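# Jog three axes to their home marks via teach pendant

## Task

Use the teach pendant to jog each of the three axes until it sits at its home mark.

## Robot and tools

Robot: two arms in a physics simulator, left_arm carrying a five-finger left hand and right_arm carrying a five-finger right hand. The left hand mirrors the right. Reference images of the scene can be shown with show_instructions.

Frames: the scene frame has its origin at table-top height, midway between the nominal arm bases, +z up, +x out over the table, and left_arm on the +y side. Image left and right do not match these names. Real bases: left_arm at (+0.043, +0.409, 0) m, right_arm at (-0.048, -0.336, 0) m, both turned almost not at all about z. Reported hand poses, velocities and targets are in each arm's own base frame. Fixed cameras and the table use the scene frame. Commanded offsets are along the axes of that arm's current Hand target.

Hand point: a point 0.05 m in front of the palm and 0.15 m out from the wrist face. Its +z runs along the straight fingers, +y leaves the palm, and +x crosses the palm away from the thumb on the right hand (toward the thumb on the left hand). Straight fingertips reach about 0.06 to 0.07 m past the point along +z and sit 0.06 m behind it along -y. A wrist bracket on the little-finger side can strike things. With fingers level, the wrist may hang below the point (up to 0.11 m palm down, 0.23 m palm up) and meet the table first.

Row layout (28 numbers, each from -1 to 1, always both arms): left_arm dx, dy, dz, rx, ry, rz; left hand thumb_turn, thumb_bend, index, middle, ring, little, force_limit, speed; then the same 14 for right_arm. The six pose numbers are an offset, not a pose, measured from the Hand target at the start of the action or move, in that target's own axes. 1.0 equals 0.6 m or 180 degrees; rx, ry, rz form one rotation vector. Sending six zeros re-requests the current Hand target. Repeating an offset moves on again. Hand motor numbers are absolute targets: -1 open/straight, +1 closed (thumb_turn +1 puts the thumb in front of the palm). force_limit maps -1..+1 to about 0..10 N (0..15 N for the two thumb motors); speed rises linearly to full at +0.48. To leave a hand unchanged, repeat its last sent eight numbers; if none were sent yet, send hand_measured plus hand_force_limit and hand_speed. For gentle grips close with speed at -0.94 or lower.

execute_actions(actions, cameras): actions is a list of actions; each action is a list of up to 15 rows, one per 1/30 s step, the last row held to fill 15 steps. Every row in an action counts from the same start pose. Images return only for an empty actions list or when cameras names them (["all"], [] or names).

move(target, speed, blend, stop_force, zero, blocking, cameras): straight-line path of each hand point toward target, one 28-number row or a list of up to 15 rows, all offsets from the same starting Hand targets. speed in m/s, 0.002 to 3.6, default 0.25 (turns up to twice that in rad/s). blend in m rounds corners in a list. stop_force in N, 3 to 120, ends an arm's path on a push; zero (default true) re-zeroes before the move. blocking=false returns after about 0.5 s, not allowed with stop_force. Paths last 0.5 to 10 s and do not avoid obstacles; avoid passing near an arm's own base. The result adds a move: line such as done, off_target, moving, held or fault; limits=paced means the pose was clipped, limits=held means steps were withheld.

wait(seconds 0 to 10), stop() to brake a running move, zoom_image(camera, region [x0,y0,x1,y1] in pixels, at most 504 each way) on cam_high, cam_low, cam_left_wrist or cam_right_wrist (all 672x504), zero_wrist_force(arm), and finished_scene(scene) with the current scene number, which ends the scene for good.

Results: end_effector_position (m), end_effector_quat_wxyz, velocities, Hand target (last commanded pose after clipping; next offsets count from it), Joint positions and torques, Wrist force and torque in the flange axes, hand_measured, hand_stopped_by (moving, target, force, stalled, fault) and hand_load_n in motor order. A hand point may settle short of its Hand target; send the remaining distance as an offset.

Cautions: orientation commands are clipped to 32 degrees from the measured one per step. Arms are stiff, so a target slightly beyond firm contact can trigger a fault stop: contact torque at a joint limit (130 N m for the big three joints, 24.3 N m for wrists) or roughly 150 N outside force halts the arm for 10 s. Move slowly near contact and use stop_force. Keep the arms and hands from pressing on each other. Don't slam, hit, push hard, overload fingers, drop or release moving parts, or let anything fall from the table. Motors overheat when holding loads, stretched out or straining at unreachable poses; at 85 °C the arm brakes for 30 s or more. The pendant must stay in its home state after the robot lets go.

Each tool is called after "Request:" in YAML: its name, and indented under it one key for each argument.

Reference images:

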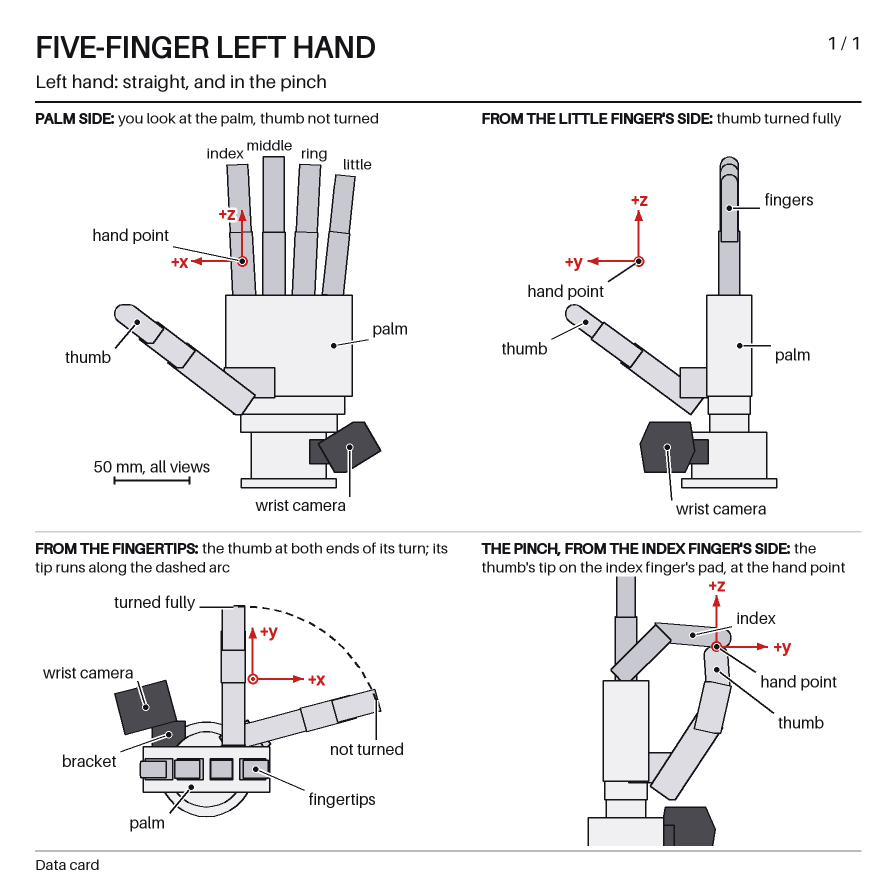

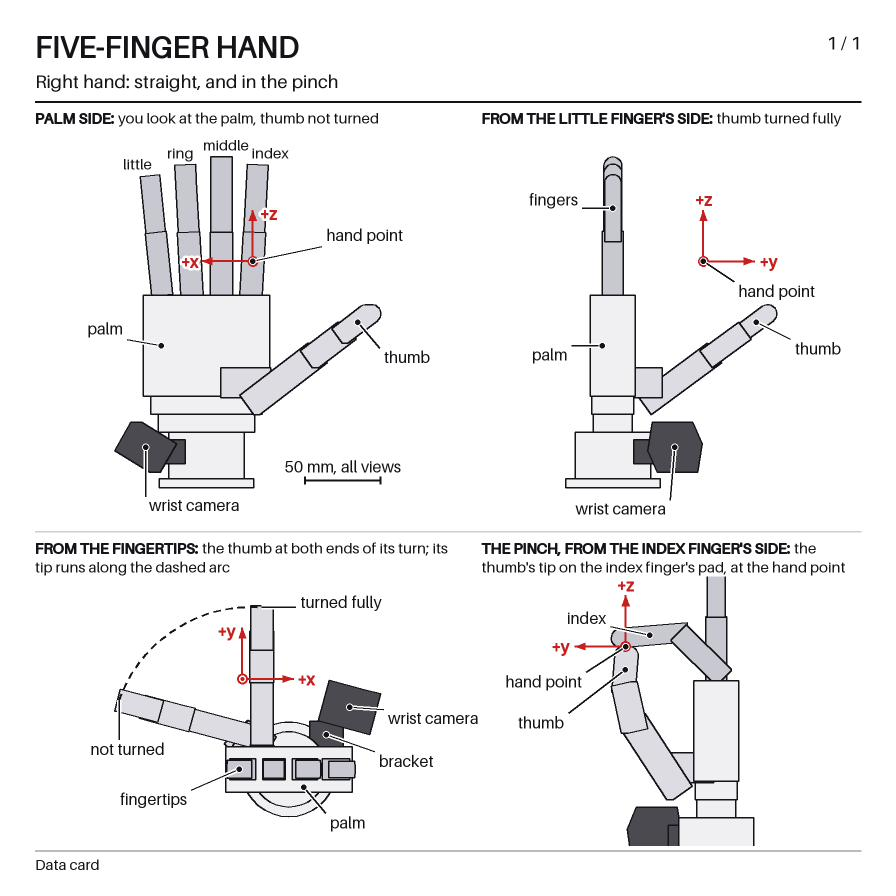

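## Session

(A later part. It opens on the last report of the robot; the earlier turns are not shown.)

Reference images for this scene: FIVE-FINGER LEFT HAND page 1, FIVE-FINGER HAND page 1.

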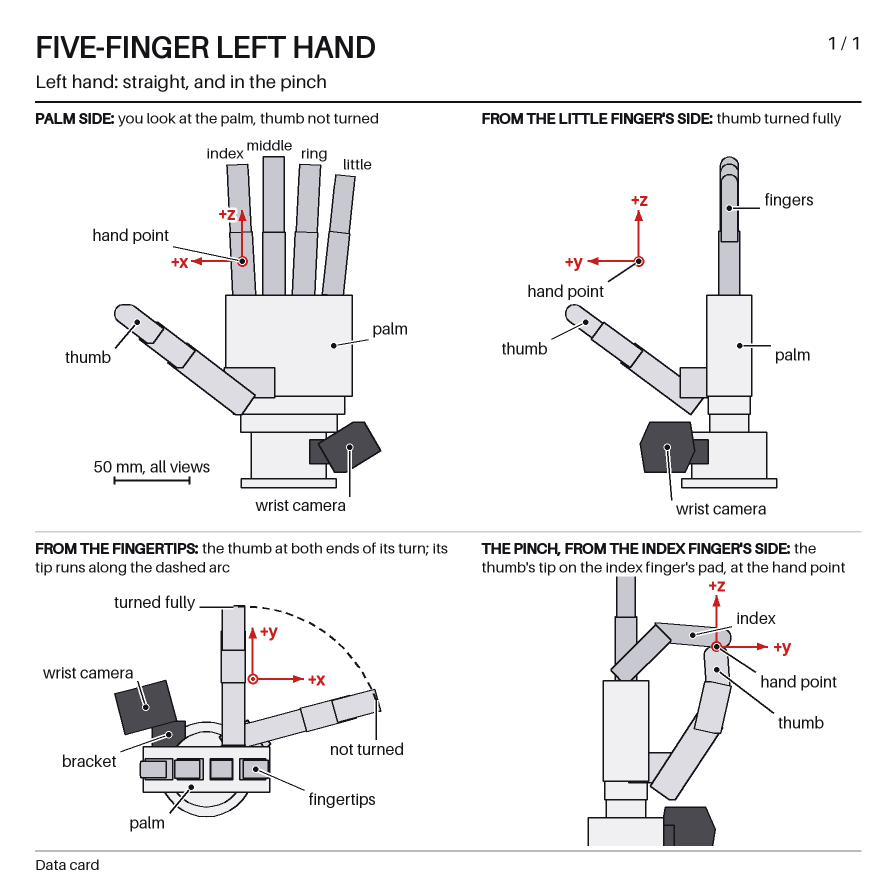

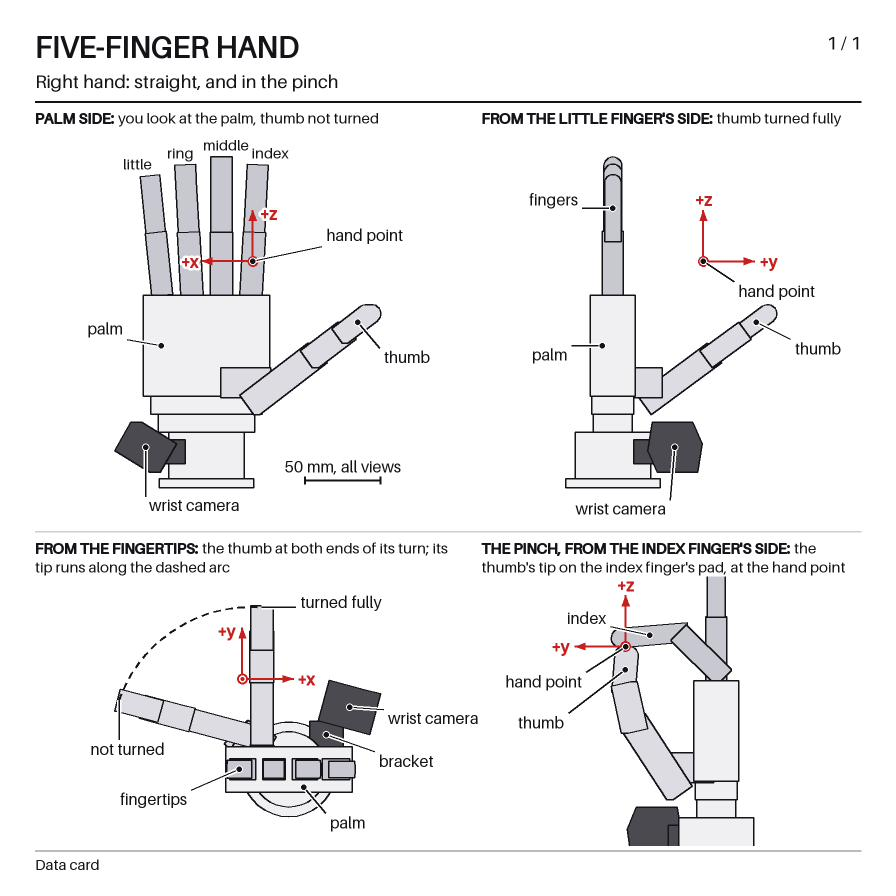

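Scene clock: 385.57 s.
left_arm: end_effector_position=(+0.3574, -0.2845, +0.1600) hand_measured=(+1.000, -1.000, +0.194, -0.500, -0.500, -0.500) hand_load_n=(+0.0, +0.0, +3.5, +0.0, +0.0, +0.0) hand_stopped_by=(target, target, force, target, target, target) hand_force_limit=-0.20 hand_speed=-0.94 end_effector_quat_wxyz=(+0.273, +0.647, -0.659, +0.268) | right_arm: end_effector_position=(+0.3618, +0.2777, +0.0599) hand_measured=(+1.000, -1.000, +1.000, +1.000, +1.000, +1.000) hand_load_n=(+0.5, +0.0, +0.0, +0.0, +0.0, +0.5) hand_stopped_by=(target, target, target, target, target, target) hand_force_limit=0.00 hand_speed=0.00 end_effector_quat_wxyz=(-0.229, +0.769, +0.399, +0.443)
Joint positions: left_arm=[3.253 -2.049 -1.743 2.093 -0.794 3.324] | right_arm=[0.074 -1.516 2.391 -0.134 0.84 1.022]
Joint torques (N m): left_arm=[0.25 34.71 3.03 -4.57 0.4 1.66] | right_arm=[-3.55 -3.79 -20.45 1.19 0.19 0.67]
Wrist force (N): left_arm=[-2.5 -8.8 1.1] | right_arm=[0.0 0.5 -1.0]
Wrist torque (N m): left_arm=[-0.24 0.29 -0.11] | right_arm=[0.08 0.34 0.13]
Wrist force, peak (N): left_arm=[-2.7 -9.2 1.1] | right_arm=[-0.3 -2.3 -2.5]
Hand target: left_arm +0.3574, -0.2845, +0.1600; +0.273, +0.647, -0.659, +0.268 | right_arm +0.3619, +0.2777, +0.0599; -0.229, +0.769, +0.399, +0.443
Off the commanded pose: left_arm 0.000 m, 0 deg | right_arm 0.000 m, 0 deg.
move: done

Request:
move:
  target:
    - [0,0,0,0,0,0,1,-1,0.36,-0.5,-0.5,-0.5,-0.2,-0.94,0.0952,-0.0498,0.0208,0,0,0,1,-1,1,1,1,1,0,0]
    - [0,0,0,0,0,0,1,-1,0.36,-0.5,-0.5,-0.5,-0.2,-0.94,0.1006,-0.0345,0.0301,0,0,0,1,-1,1,1,1,1,0,0]
  speed: [0.1,0.04]

Request:
execute_actions:
  actions:
    - [[0,0,0,0,0,0,1,-1,0.36,-0.5,-0.5,-0.5,-0.2,-0.94,0.00048,0.00137,0.00083,0,0,0,1,-1,1,1,1,1,0,0],[0,0,0,0,0,0,1,-1,0.36,-0.5,-0.5,-0.5,-0.2,-0.94,0.00096,0.00273,0.00166,0,0,0,1,-1,1,1,1,1,0,0],[0,0,0,0,0,0,1,-1,0.36,-0.5,-0.5,-0.5,-0.2,-0.94,0.00144,0.0041,0.00249,0,0,0,1,-1,1,1,1,1,0,0],[0,0,0,0,0,0,1,-1,0.36,-0.5,-0.5,-0.5,-0.2,-0.94,0.00177,0.00505,0.00306,0,0,0,1,-1,1,1,1,1,0,0],[0,0,0,0,0,0,1,-1,0.36,-0.5,-0.5,-0.5,-0.2,-0.94,0.00191,0.00546,0.00331,0,0,0,1,-1,1,1,1,1,0,0],[0,0,0,0,0,0,1,-1,0.36,-0.5,-0.5,-0.5,-0.2,-0.94,0.00191,0.00546,0.00331,0,0,0,1,-1,1,1,1,1,0,0],[0,0,0,0,0,0,1,-1,0.36,-0.5,-0.5,-0.5,-0.2,-0.94,0.00191,0.00546,0.00331,0,0,0,1,-1,1,1,1,1,0,0],[0,0,0,0,0,0,1,-1,0.36,-0.5,-0.5,-0.5,-0.2,-0.94,0.00191,0.00546,0.00331,0,0,0,1,-1,1,1,1,1,0,0],[0,0,0,0,0,0,1,-1,0.36,-0.5,-0.5,-0.5,-0.2,-0.94,0.00191,0.00546,0.00331,0,0,0,1,-1,1,1,1,1,0,0],[0,0,0,0,0,0,1,-1,0.36,-0.5,-0.5,-0.5,-0.2,-0.94,0.00191,0.00546,0.00331,0,0,0,1,-1,1,1,1,1,0,0],[0,0,0,0,0,0,1,-1,0.36,-0.5,-0.5,-0.5,-0.2,-0.94,0.00191,0.00546,0.00331,0,0,0,1,-1,1,1,1,1,0,0],[0,0,0,0,0,0,1,-1,0.36,-0.5,-0.5,-0.5,-0.2,-0.94,0.00191,0.00546,0.00331,0,0,0,1,-1,1,1,1,1,0,0],[0,0,0,0,0,0,1,-1,0.36,-0.5,-0.5,-0.5,-0.2,-0.94,0.00144,0.0041,0.00249,0,0,0,1,-1,1,1,1,1,0,0],[0,0,0,0,0,0,1,-1,0.36,-0.5,-0.5,-0.5,-0.2,-0.94,0.00048,0.00137,0.00083,0,0,0,1,-1,1,1,1,1,0,0],[0,0,0,0,0,0,1,-1,0.36,-0.5,-0.5,-0.5,-0.2,-0.94,-0.00096,-0.00273,-0.00166,0,0,0,1,-1,1,1,1,1,0,0]]
  cameras: ["cam_high"]

Request:
zoom_image:
  camera: "cam_high"
  region: [350, 290, 450, 350]

Scene clock: 388.43 s.
left_arm: end_effector_position=(+0.3574, -0.2845, +0.1600) hand_measured=(+1.000, -1.000, +0.194, -0.500, -0.500, -0.500) hand_load_n=(+0.0, +0.0, +3.5, +0.0, +0.0, +0.5) hand_stopped_by=(target, target, force, target, target, target) hand_force_limit=-0.20 hand_speed=-0.94 end_effector_quat_wxyz=(+0.273, +0.647, -0.659, +0.268) | right_arm: end_effector_position=(+0.3715, +0.3273, +0.1029) hand_measured=(+1.000, -1.000, +1.000, +1.000, +1.000, +1.000) hand_load_n=(+0.5, +0.0, +0.0, +0.0, +0.0, +0.0) hand_stopped_by=(target, target, target, target, target, target) hand_force_limit=0.00 hand_speed=0.00 end_effector_quat_wxyz=(-0.229, +0.769, +0.399, +0.443)
Joint positions: left_arm=[3.253 -2.049 -1.743 2.093 -0.794 3.324] | right_arm=[0.279 -1.542 2.24 -0.057 0.998 1.186]
Joint torques (N m): left_arm=[1.06 35.18 3.62 -4.61 0.36 1.93] | right_arm=[6.18 -28.82 -8.29 -0.18 1.38 1.98]
Wrist force (N): left_arm=[-2.6 -8.8 1.1] | right_arm=[-0.1 0.5 -1.0]
Wrist torque (N m): left_arm=[-0.24 0.31 -0.11] | right_arm=[0.07 0.34 0.28]
Wrist force, peak (N): left_arm=[-2.6 -9.1 1.1] | right_arm=[-0.3 1.3 -1.2]
Hand target: left_arm +0.3574, -0.2845, +0.1600; +0.273, +0.647, -0.659, +0.268 | right_arm +0.3715, +0.3272, +0.1030; -0.229, +0.769, +0.399, +0.443
Off the commanded pose: left_arm 0.000 m, 0 deg | right_arm 0.000 m, 0 deg.
move: done

Scene clock: 389.23 s.
left_arm: end_effector_position=(+0.3574, -0.2845, +0.1600) hand_measured=(+1.000, -1.000, +0.194, -0.500, -0.500, -0.500) hand_load_n=(+0.0, +0.0, +3.5, +0.0, +0.0, +0.0) hand_stopped_by=(target, target, force, target, target, target) hand_force_limit=-0.20 hand_speed=-0.94 end_effector_quat_wxyz=(+0.273, +0.647, -0.659, +0.268) | right_arm: end_effector_position=(+0.3696, +0.3272, +0.1029) hand_measured=(+1.000, -1.000, +1.000, +1.000, +1.000, +1.000) hand_load_n=(+0.0, +0.0, +0.0, +0.0, +0.0, +0.0) hand_stopped_by=(target, target, target, target, target, target) hand_force_limit=0.00 hand_speed=0.00 end_effector_quat_wxyz=(-0.229, +0.769, +0.399, +0.443)
Joint positions: left_arm=[3.253 -2.049 -1.743 2.093 -0.794 3.324] | right_arm=[0.281 -1.546 2.244 -0.058 1 1.188]
Joint torques (N m): left_arm=[0.14 34.95 2.86 -4.67 0.34 1.8] | right_arm=[-6.21 -6.79 -22.64 1.68 -2.56 -1.52]
Wrist force (N): left_arm=[-2.6 -8.9 1.2] | right_arm=[0.0 0.9 -0.9]
Wrist torque (N m): left_arm=[-0.27 0.33 -0.11] | right_arm=[0.12 0.33 0.21]
Wrist force, peak (N): left_arm=[-2.8 -9.2 1.3] | right_arm=[-2.2 -15.5 -12.6]
Hand target: left_arm +0.3574, -0.2845, +0.1600; +0.273, +0.647, -0.659, +0.268 | right_arm +0.3695, +0.3272, +0.1030; -0.229, +0.769, +0.399, +0.443
Off the commanded pose: left_arm 0.000 m, 0 deg | right_arm 0.000 m, 0 deg.
Step readings (end_effector_position of left_arm | right_arm):
0: (+0.3574, -0.2845, +0.1600) | (+0.3715, +0.3273, +0.1029)
1: (+0.3574, -0.2845, +0.1600) | (+0.3715, +0.3272, +0.1029)
2: (+0.3574, -0.2845, +0.1600) | (+0.3716, +0.3272, +0.1029)
4: (+0.3574, -0.2845, +0.1600) | (+0.3731, +0.3272, +0.1029)
8: (+0.3574, -0.2845, +0.1600) | (+0.3756, +0.3272, +0.1029)
15: (+0.3574, -0.2845, +0.1600) | (+0.3745, +0.3272, +0.1030)
Images, in order (width x height): cam_high 672x504.

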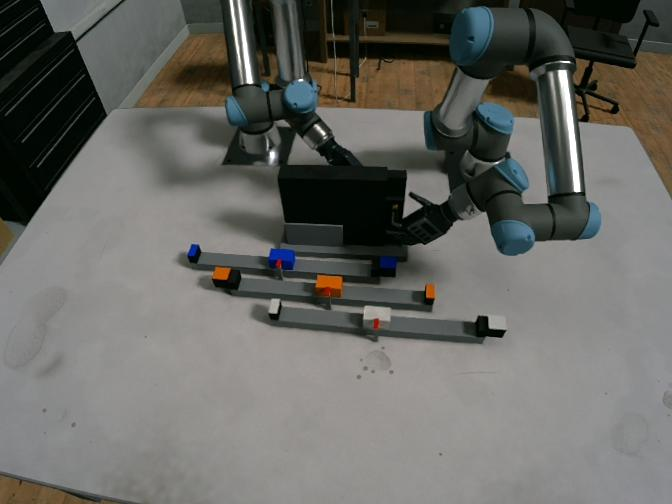

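Scaled by 5.040.

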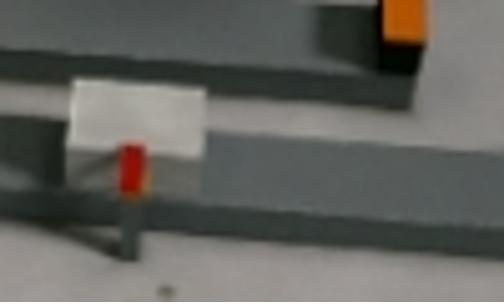

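Request:
move:
  target:
    - [0,0,0,0,0,0,1,-1,0.36,-0.5,-0.5,-0.5,-0.2,-0.94,-0.0287,-0.0819,-0.0497,0,0,0,1,-1,-1,-1,-1,-1,0,0]
    - [0,0,0,0,0,0,1,-1,0.36,-0.5,-0.5,-0.5,-0.2,-0.94,0.4242,-0.0492,-0.3318,0,0,0,1,-1,-1,-1,-1,-1,0,0]
    - [0,0,0,0,0,0,1,-1,0.36,-0.5,-0.5,-0.5,-0.2,-0.94,0.447,0.4257,-0.292,-0.2183,-0.1535,0.2184,1,-1,-1,-1,-1,-1,0,0]
    - [0,0,0,0,0,0,1,-1,0.36,-0.5,-0.5,-0.5,-0.2,-0.94,0.1107,0.4257,-0.0978,-0.2183,-0.1535,0.2184,1,-1,-1,-1,-1,-1,0,0]
  speed: [0.1,0.3,0.3,0.2]
  blend: [0.02,0.05,0.05,0]
  cameras: ["cam_right_wrist"]

Request:
zoom_image:
  camera: "cam_right_wrist"
  region: [290, 210, 334, 254]

Request:
move:
  target: [0,0,0,0,0,0,1,-1,0.36,-0.5,-0.5,-0.5,-0.2,-0.94,0.1082,-0.2133,0.0625,0,0,0,1,-1,-1,-1,-1,-1,0,0]
  speed: 0.25
  cameras: ["cam_right_wrist"]

Request:
zoom_image:
  camera: "cam_right_wrist"
  region: [282, 210, 326, 254]

Request:
move:
  target: [0,0,0,0,0,0,1,-1,0.36,-0.5,-0.5,-0.5,-0.2,-0.94,-0.034,-0.1917,0.0189,0,0,0,1,-1,-1,-1,-1,-1,0,0]
  speed: 0.2
  cameras: ["cam_right_wrist"]

Request:
zoom_image:
  camera: "cam_right_wrist"
  region: [304, 110, 348, 154]

Scene clock: 395.63 s.
left_arm: end_effector_position=(+0.3574, -0.2845, +0.1600) hand_measured=(+1.000, -1.000, +0.194, -0.500, -0.500, -0.500) hand_load_n=(+0.0, +0.0, +3.5, +0.0, +0.0, +0.0) hand_stopped_by=(target, target, force, target, target, target) hand_force_limit=-0.20 hand_speed=-0.94 end_effector_quat_wxyz=(+0.273, +0.647, -0.659, +0.268) | right_arm: end_effector_position=(+0.5682, +0.1659, +0.1900) hand_measured=(+1.000, -1.000, -1.000, -1.000, -1.000, -1.000) hand_load_n=(+0.0, +0.0, +0.0, +0.0, +0.0, +0.0) hand_stopped_by=(target, target, target, target, target, target) hand_force_limit=0.00 hand_speed=0.00 end_effector_quat_wxyz=(+0.002, +0.966, -0.001, +0.258)
Joint positions: left_arm=[3.253 -2.049 -1.743 2.093 -0.794 3.324] | right_arm=[0.192 -1.068 1.231 0.894 1.67 1.739]
Joint torques (N m): left_arm=[0.61 36.09 4.6 -4.38 0.58 2.27] | right_arm=[-4.24 -52.43 -10.11 0.4 -1.95 -0.89]
Wrist force (N): left_arm=[-2.4 -8.8 1.0] | right_arm=[0.0 0.1 -0.2]
Wrist torque (N m): left_arm=[-0.25 0.29 -0.10] | right_arm=[-0.04 0.12 0.16]
Wrist force, peak (N): left_arm=[-2.7 -9.2 1.3] | right_arm=[-2.2 -0.3 -0.1]
Hand target: left_arm +0.3574, -0.2845, +0.1600; +0.273, +0.647, -0.659, +0.268 | right_arm +0.5682, +0.1659, +0.1900; +0.002, +0.966, -0.001, +0.258
Off the commanded pose: left_arm 0.000 m, 0 deg | right_arm 0.000 m, 0 deg.
move: done
Images, in order (width x height): cam_right_wrist 672x504.

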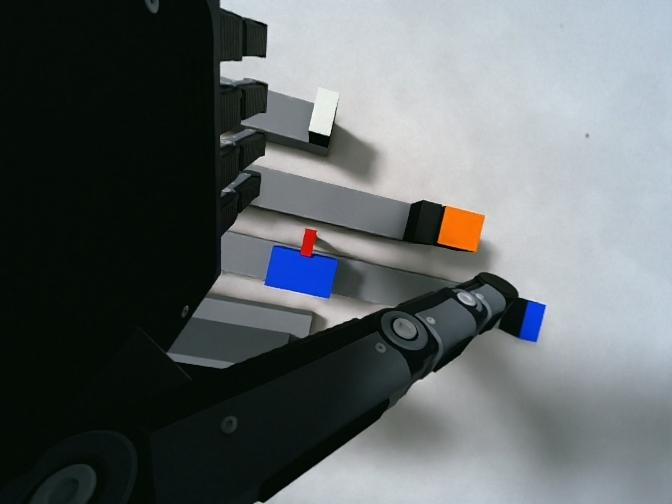

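Scaled by 11.455.

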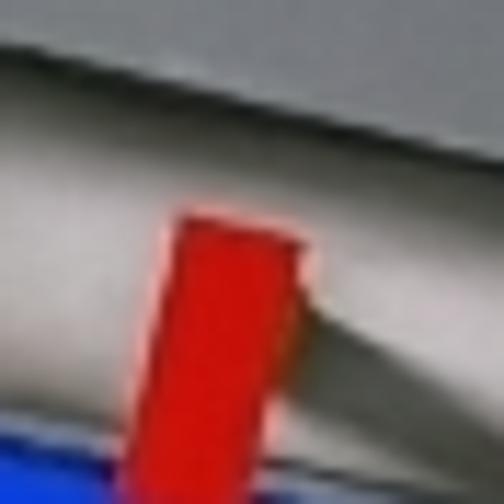

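Scene clock: 396.80 s.
left_arm: end_effector_position=(+0.3574, -0.2845, +0.1600) hand_measured=(+1.000, -1.000, +0.194, -0.500, -0.500, -0.500) hand_load_n=(+0.0, +0.0, +3.5, +0.0, +0.0, +0.0) hand_stopped_by=(target, target, force, target, target, target) hand_force_limit=-0.20 hand_speed=-0.94 end_effector_quat_wxyz=(+0.273, +0.647, -0.659, +0.268) | right_arm: end_effector_position=(+0.6436, +0.2936, +0.1896) hand_measured=(+1.000, -1.000, -1.000, -1.000, -1.000, -1.000) hand_load_n=(+0.0, +0.0, +0.0, +0.0, +0.0, +0.0) hand_stopped_by=(target, target, target, target, target, target) hand_force_limit=0.00 hand_speed=0.00 end_effector_quat_wxyz=(+0.002, +0.966, -0.001, +0.258)
Joint positions: left_arm=[3.253 -2.049 -1.743 2.093 -0.794 3.324] | right_arm=[0.37 -0.662 0.547 1.194 1.756 1.897]
Joint torques (N m): left_arm=[0.91 35.91 3.54 -4.44 0.37 2.34] | right_arm=[6.46 -50.01 -26.59 2.49 -2.23 -1.69]
Wrist force (N): left_arm=[-2.9 -8.9 1.1] | right_arm=[0.5 -0.1 -0.1]
Wrist torque (N m): left_arm=[-0.24 0.34 -0.13] | right_arm=[-0.04 0.05 0.17]
Wrist force, peak (N): left_arm=[-2.8 -9.0 1.3] | right_arm=[-0.5 2.3 -0.6]
Hand target: left_arm +0.3574, -0.2845, +0.1600; +0.273, +0.647, -0.659, +0.268 | right_arm +0.6436, +0.2936, +0.1896; +0.002, +0.966, -0.001, +0.258
Off the commanded pose: left_arm 0.000 m, 0 deg | right_arm 0.000 m, 0 deg.
move: done
Images, in order (width x height): cam_right_wrist 672x504.

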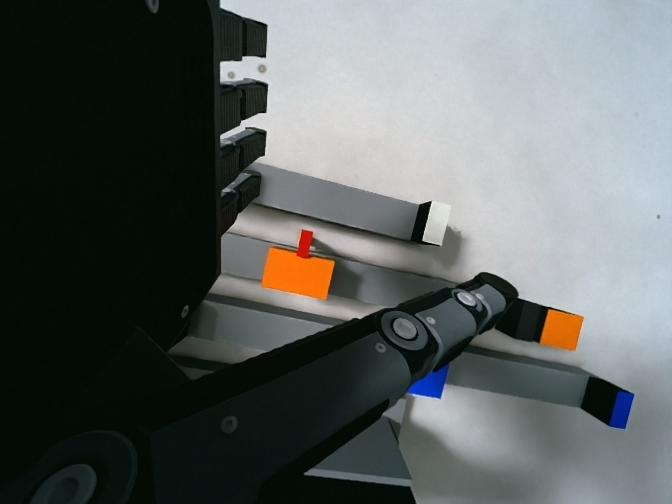

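Scaled by 11.455.

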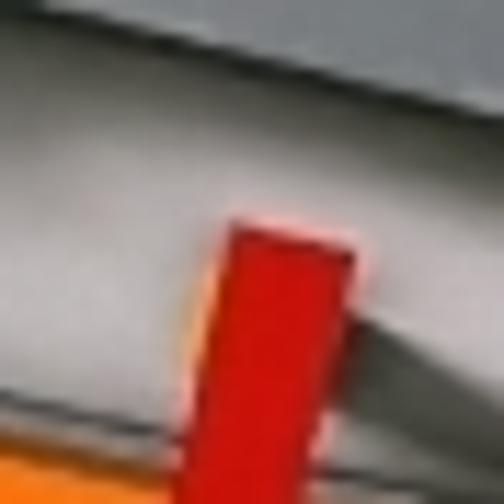

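Scene clock: 397.90 s.
left_arm: end_effector_position=(+0.3574, -0.2845, +0.1600) hand_measured=(+1.000, -1.000, +0.194, -0.500, -0.500, -0.500) hand_load_n=(-0.5, +0.0, +3.5, +0.0, +0.0, +0.0) hand_stopped_by=(target, target, force, target, target, target) hand_force_limit=-0.20 hand_speed=-0.94 end_effector_quat_wxyz=(+0.273, +0.647, -0.659, +0.268) | right_arm: end_effector_position=(+0.6310, +0.4077, +0.1689) hand_measured=(+1.000, -1.000, -1.000, -1.000, -1.000, -1.000) hand_load_n=(+0.5, +0.0, +0.0, -0.5, +0.0, +0.0) hand_stopped_by=(target, target, target, target, target, target) hand_force_limit=0.00 hand_speed=0.00 end_effector_quat_wxyz=(-0.018, +0.959, +0.008, +0.284)
Joint positions: left_arm=[3.253 -2.049 -1.743 2.093 -0.794 3.324] | right_arm=[0.53 -0.373 0.035 1.381 1.815 2.018]
Joint torques (N m): left_arm=[0.03 36.36 3.27 -4.51 0.44 2.42] | right_arm=[7.19 -48.23 -21.45 0.48 -1.92 -1.46]
Wrist force (N): left_arm=[-2.6 -8.8 1.1] | right_arm=[0.5 0.1 -0.1]
Wrist torque (N m): left_arm=[-0.26 0.32 -0.12] | right_arm=[0.00 0.03 0.20]
Wrist force, peak (N): left_arm=[-2.8 -9.0 1.3] | right_arm=[0.6 1.9 -0.6]
Hand target: left_arm +0.3574, -0.2845, +0.1600; +0.273, +0.647, -0.659, +0.268 | right_arm +0.6319, +0.4086, +0.1693; +0.002, +0.966, -0.001, +0.258
Off the commanded pose: left_arm 0.000 m, 0 deg | right_arm 0.001 m, 4 deg.
elbow stopped short (right arm): the move would have taken joint 3 (elbow) straighter than the controller allows.
move: off_target (right_arm)
Images, in order (width x height): cam_right_wrist 672x504.

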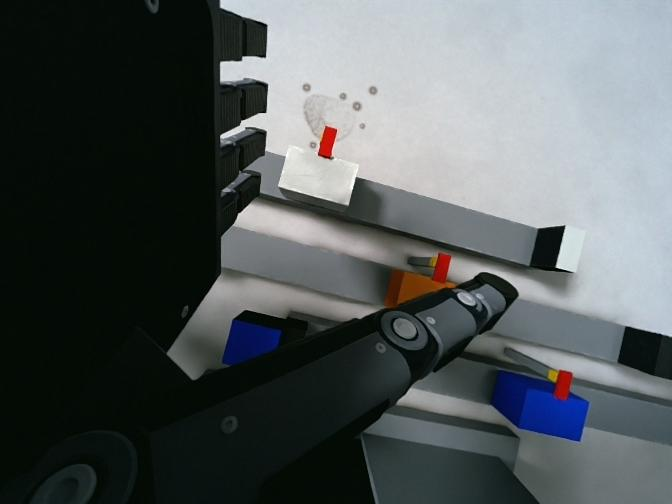

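Scaled by 11.455.

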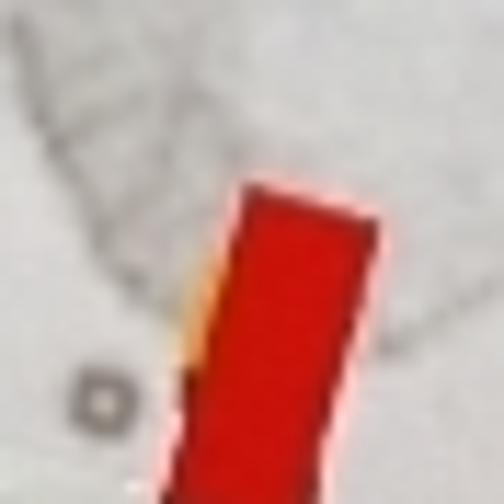

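Request:
move:
  target:
    - [0,0,0,0,0,0,1,-1,-0.5,-0.5,-0.5,-0.5,-0.2,-0.2,0,0,0,0,0,0,1,-1,-1,-1,-1,-1,0,0]
    - [0,-0.0333,0,0,0,0,1,-1,-0.5,-0.5,-0.5,-0.5,-0.2,-0.2,0,0,0,0,0,0,1,-1,-1,-1,-1,-1,0,0]
    - [0,-0.05,-0.2357,0,0,0,1,-1,-0.5,-0.5,-0.5,-0.5,-0.2,-0.2,0,0,0,0,0,0,1,-1,-1,-1,-1,-1,0,0]
  speed: 0.2
  cameras: ["cam_high"]

Request:
finished_scene:
  scene: 1

Scene clock: 401.47 s.
left_arm: end_effector_position=(+0.3892, -0.1851, +0.2600) hand_measured=(+1.000, -1.000, -0.500, -0.500, -0.500, -0.500) hand_load_n=(+0.0, +0.0, +0.0, +0.5, +0.0, +0.0) hand_stopped_by=(target, target, target, target, target, target) hand_force_limit=-0.20 hand_speed=-0.20 end_effector_quat_wxyz=(+0.273, +0.647, -0.659, +0.268) end_effector_velocity=(-0.001, +0.000, +0.001) end_effector_angular_velocity=(-0.001, +0.006, +0.000) | right_arm: end_effector_position=(+0.6310, +0.4078, +0.1688) hand_measured=(+1.000, -1.000, -1.000, -1.000, -1.000, -1.000) hand_load_n=(+0.0, +0.0, +0.0, +0.0, +0.0, +0.0) hand_stopped_by=(target, target, target, target, target, target) hand_force_limit=0.00 hand_speed=0.00 end_effector_quat_wxyz=(-0.018, +0.959, +0.008, +0.284)
Joint positions: left_arm=[3.468 -1.99 -1.593 1.687 -0.843 3.61] | right_arm=[0.53 -0.373 0.035 1.381 1.815 2.018]
Joint velocities: left_arm=[0 0 0 -0.005 0 -0.001] | right_arm=[within noise]
Joint torques (N m): left_arm=[4.33 22.41 11.27 -3.48 2.37 0.61] | right_arm=[5.41 -47.82 -11.44 0.16 -2.17 0.19]
Wrist force (N): left_arm=[-2.7 -1.6 -0.8] | right_arm=[0.2 -0.1 -0.3]
Wrist torque (N m): left_arm=[-0.18 0.39 -0.05] | right_arm=[-0.01 0.09 0.18]
Wrist force, peak (N): left_arm=[-2.6 -9.0 1.2] | right_arm=[0.8 0.4 -0.3]
Hand target: left_arm +0.3892, -0.1851, +0.2600; +0.273, +0.647, -0.659, +0.268 | right_arm +0.6319, +0.4086, +0.1693; +0.002, +0.966, -0.001, +0.258
Off the commanded pose: left_arm 0.000 m, 0 deg | right_arm 0.001 m, 4 deg.
elbow stopped short (right arm): the move would have taken joint 3 (elbow) straighter than the controller allows.
move: off_target (right_arm)
Images, in order (width x height): cam_high 672x504.

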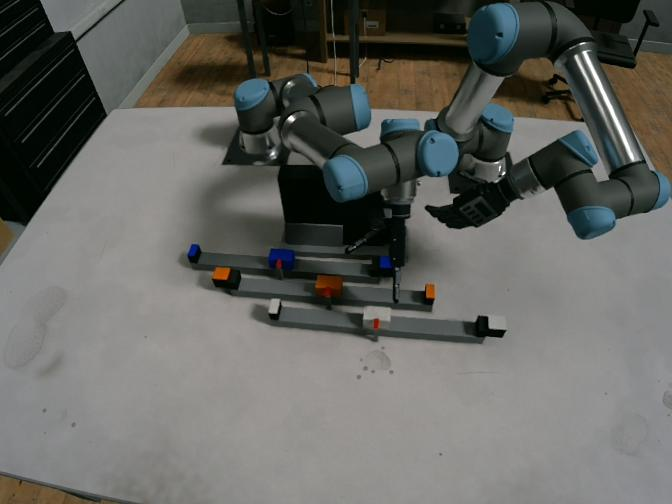

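The scene is finished: the task was done.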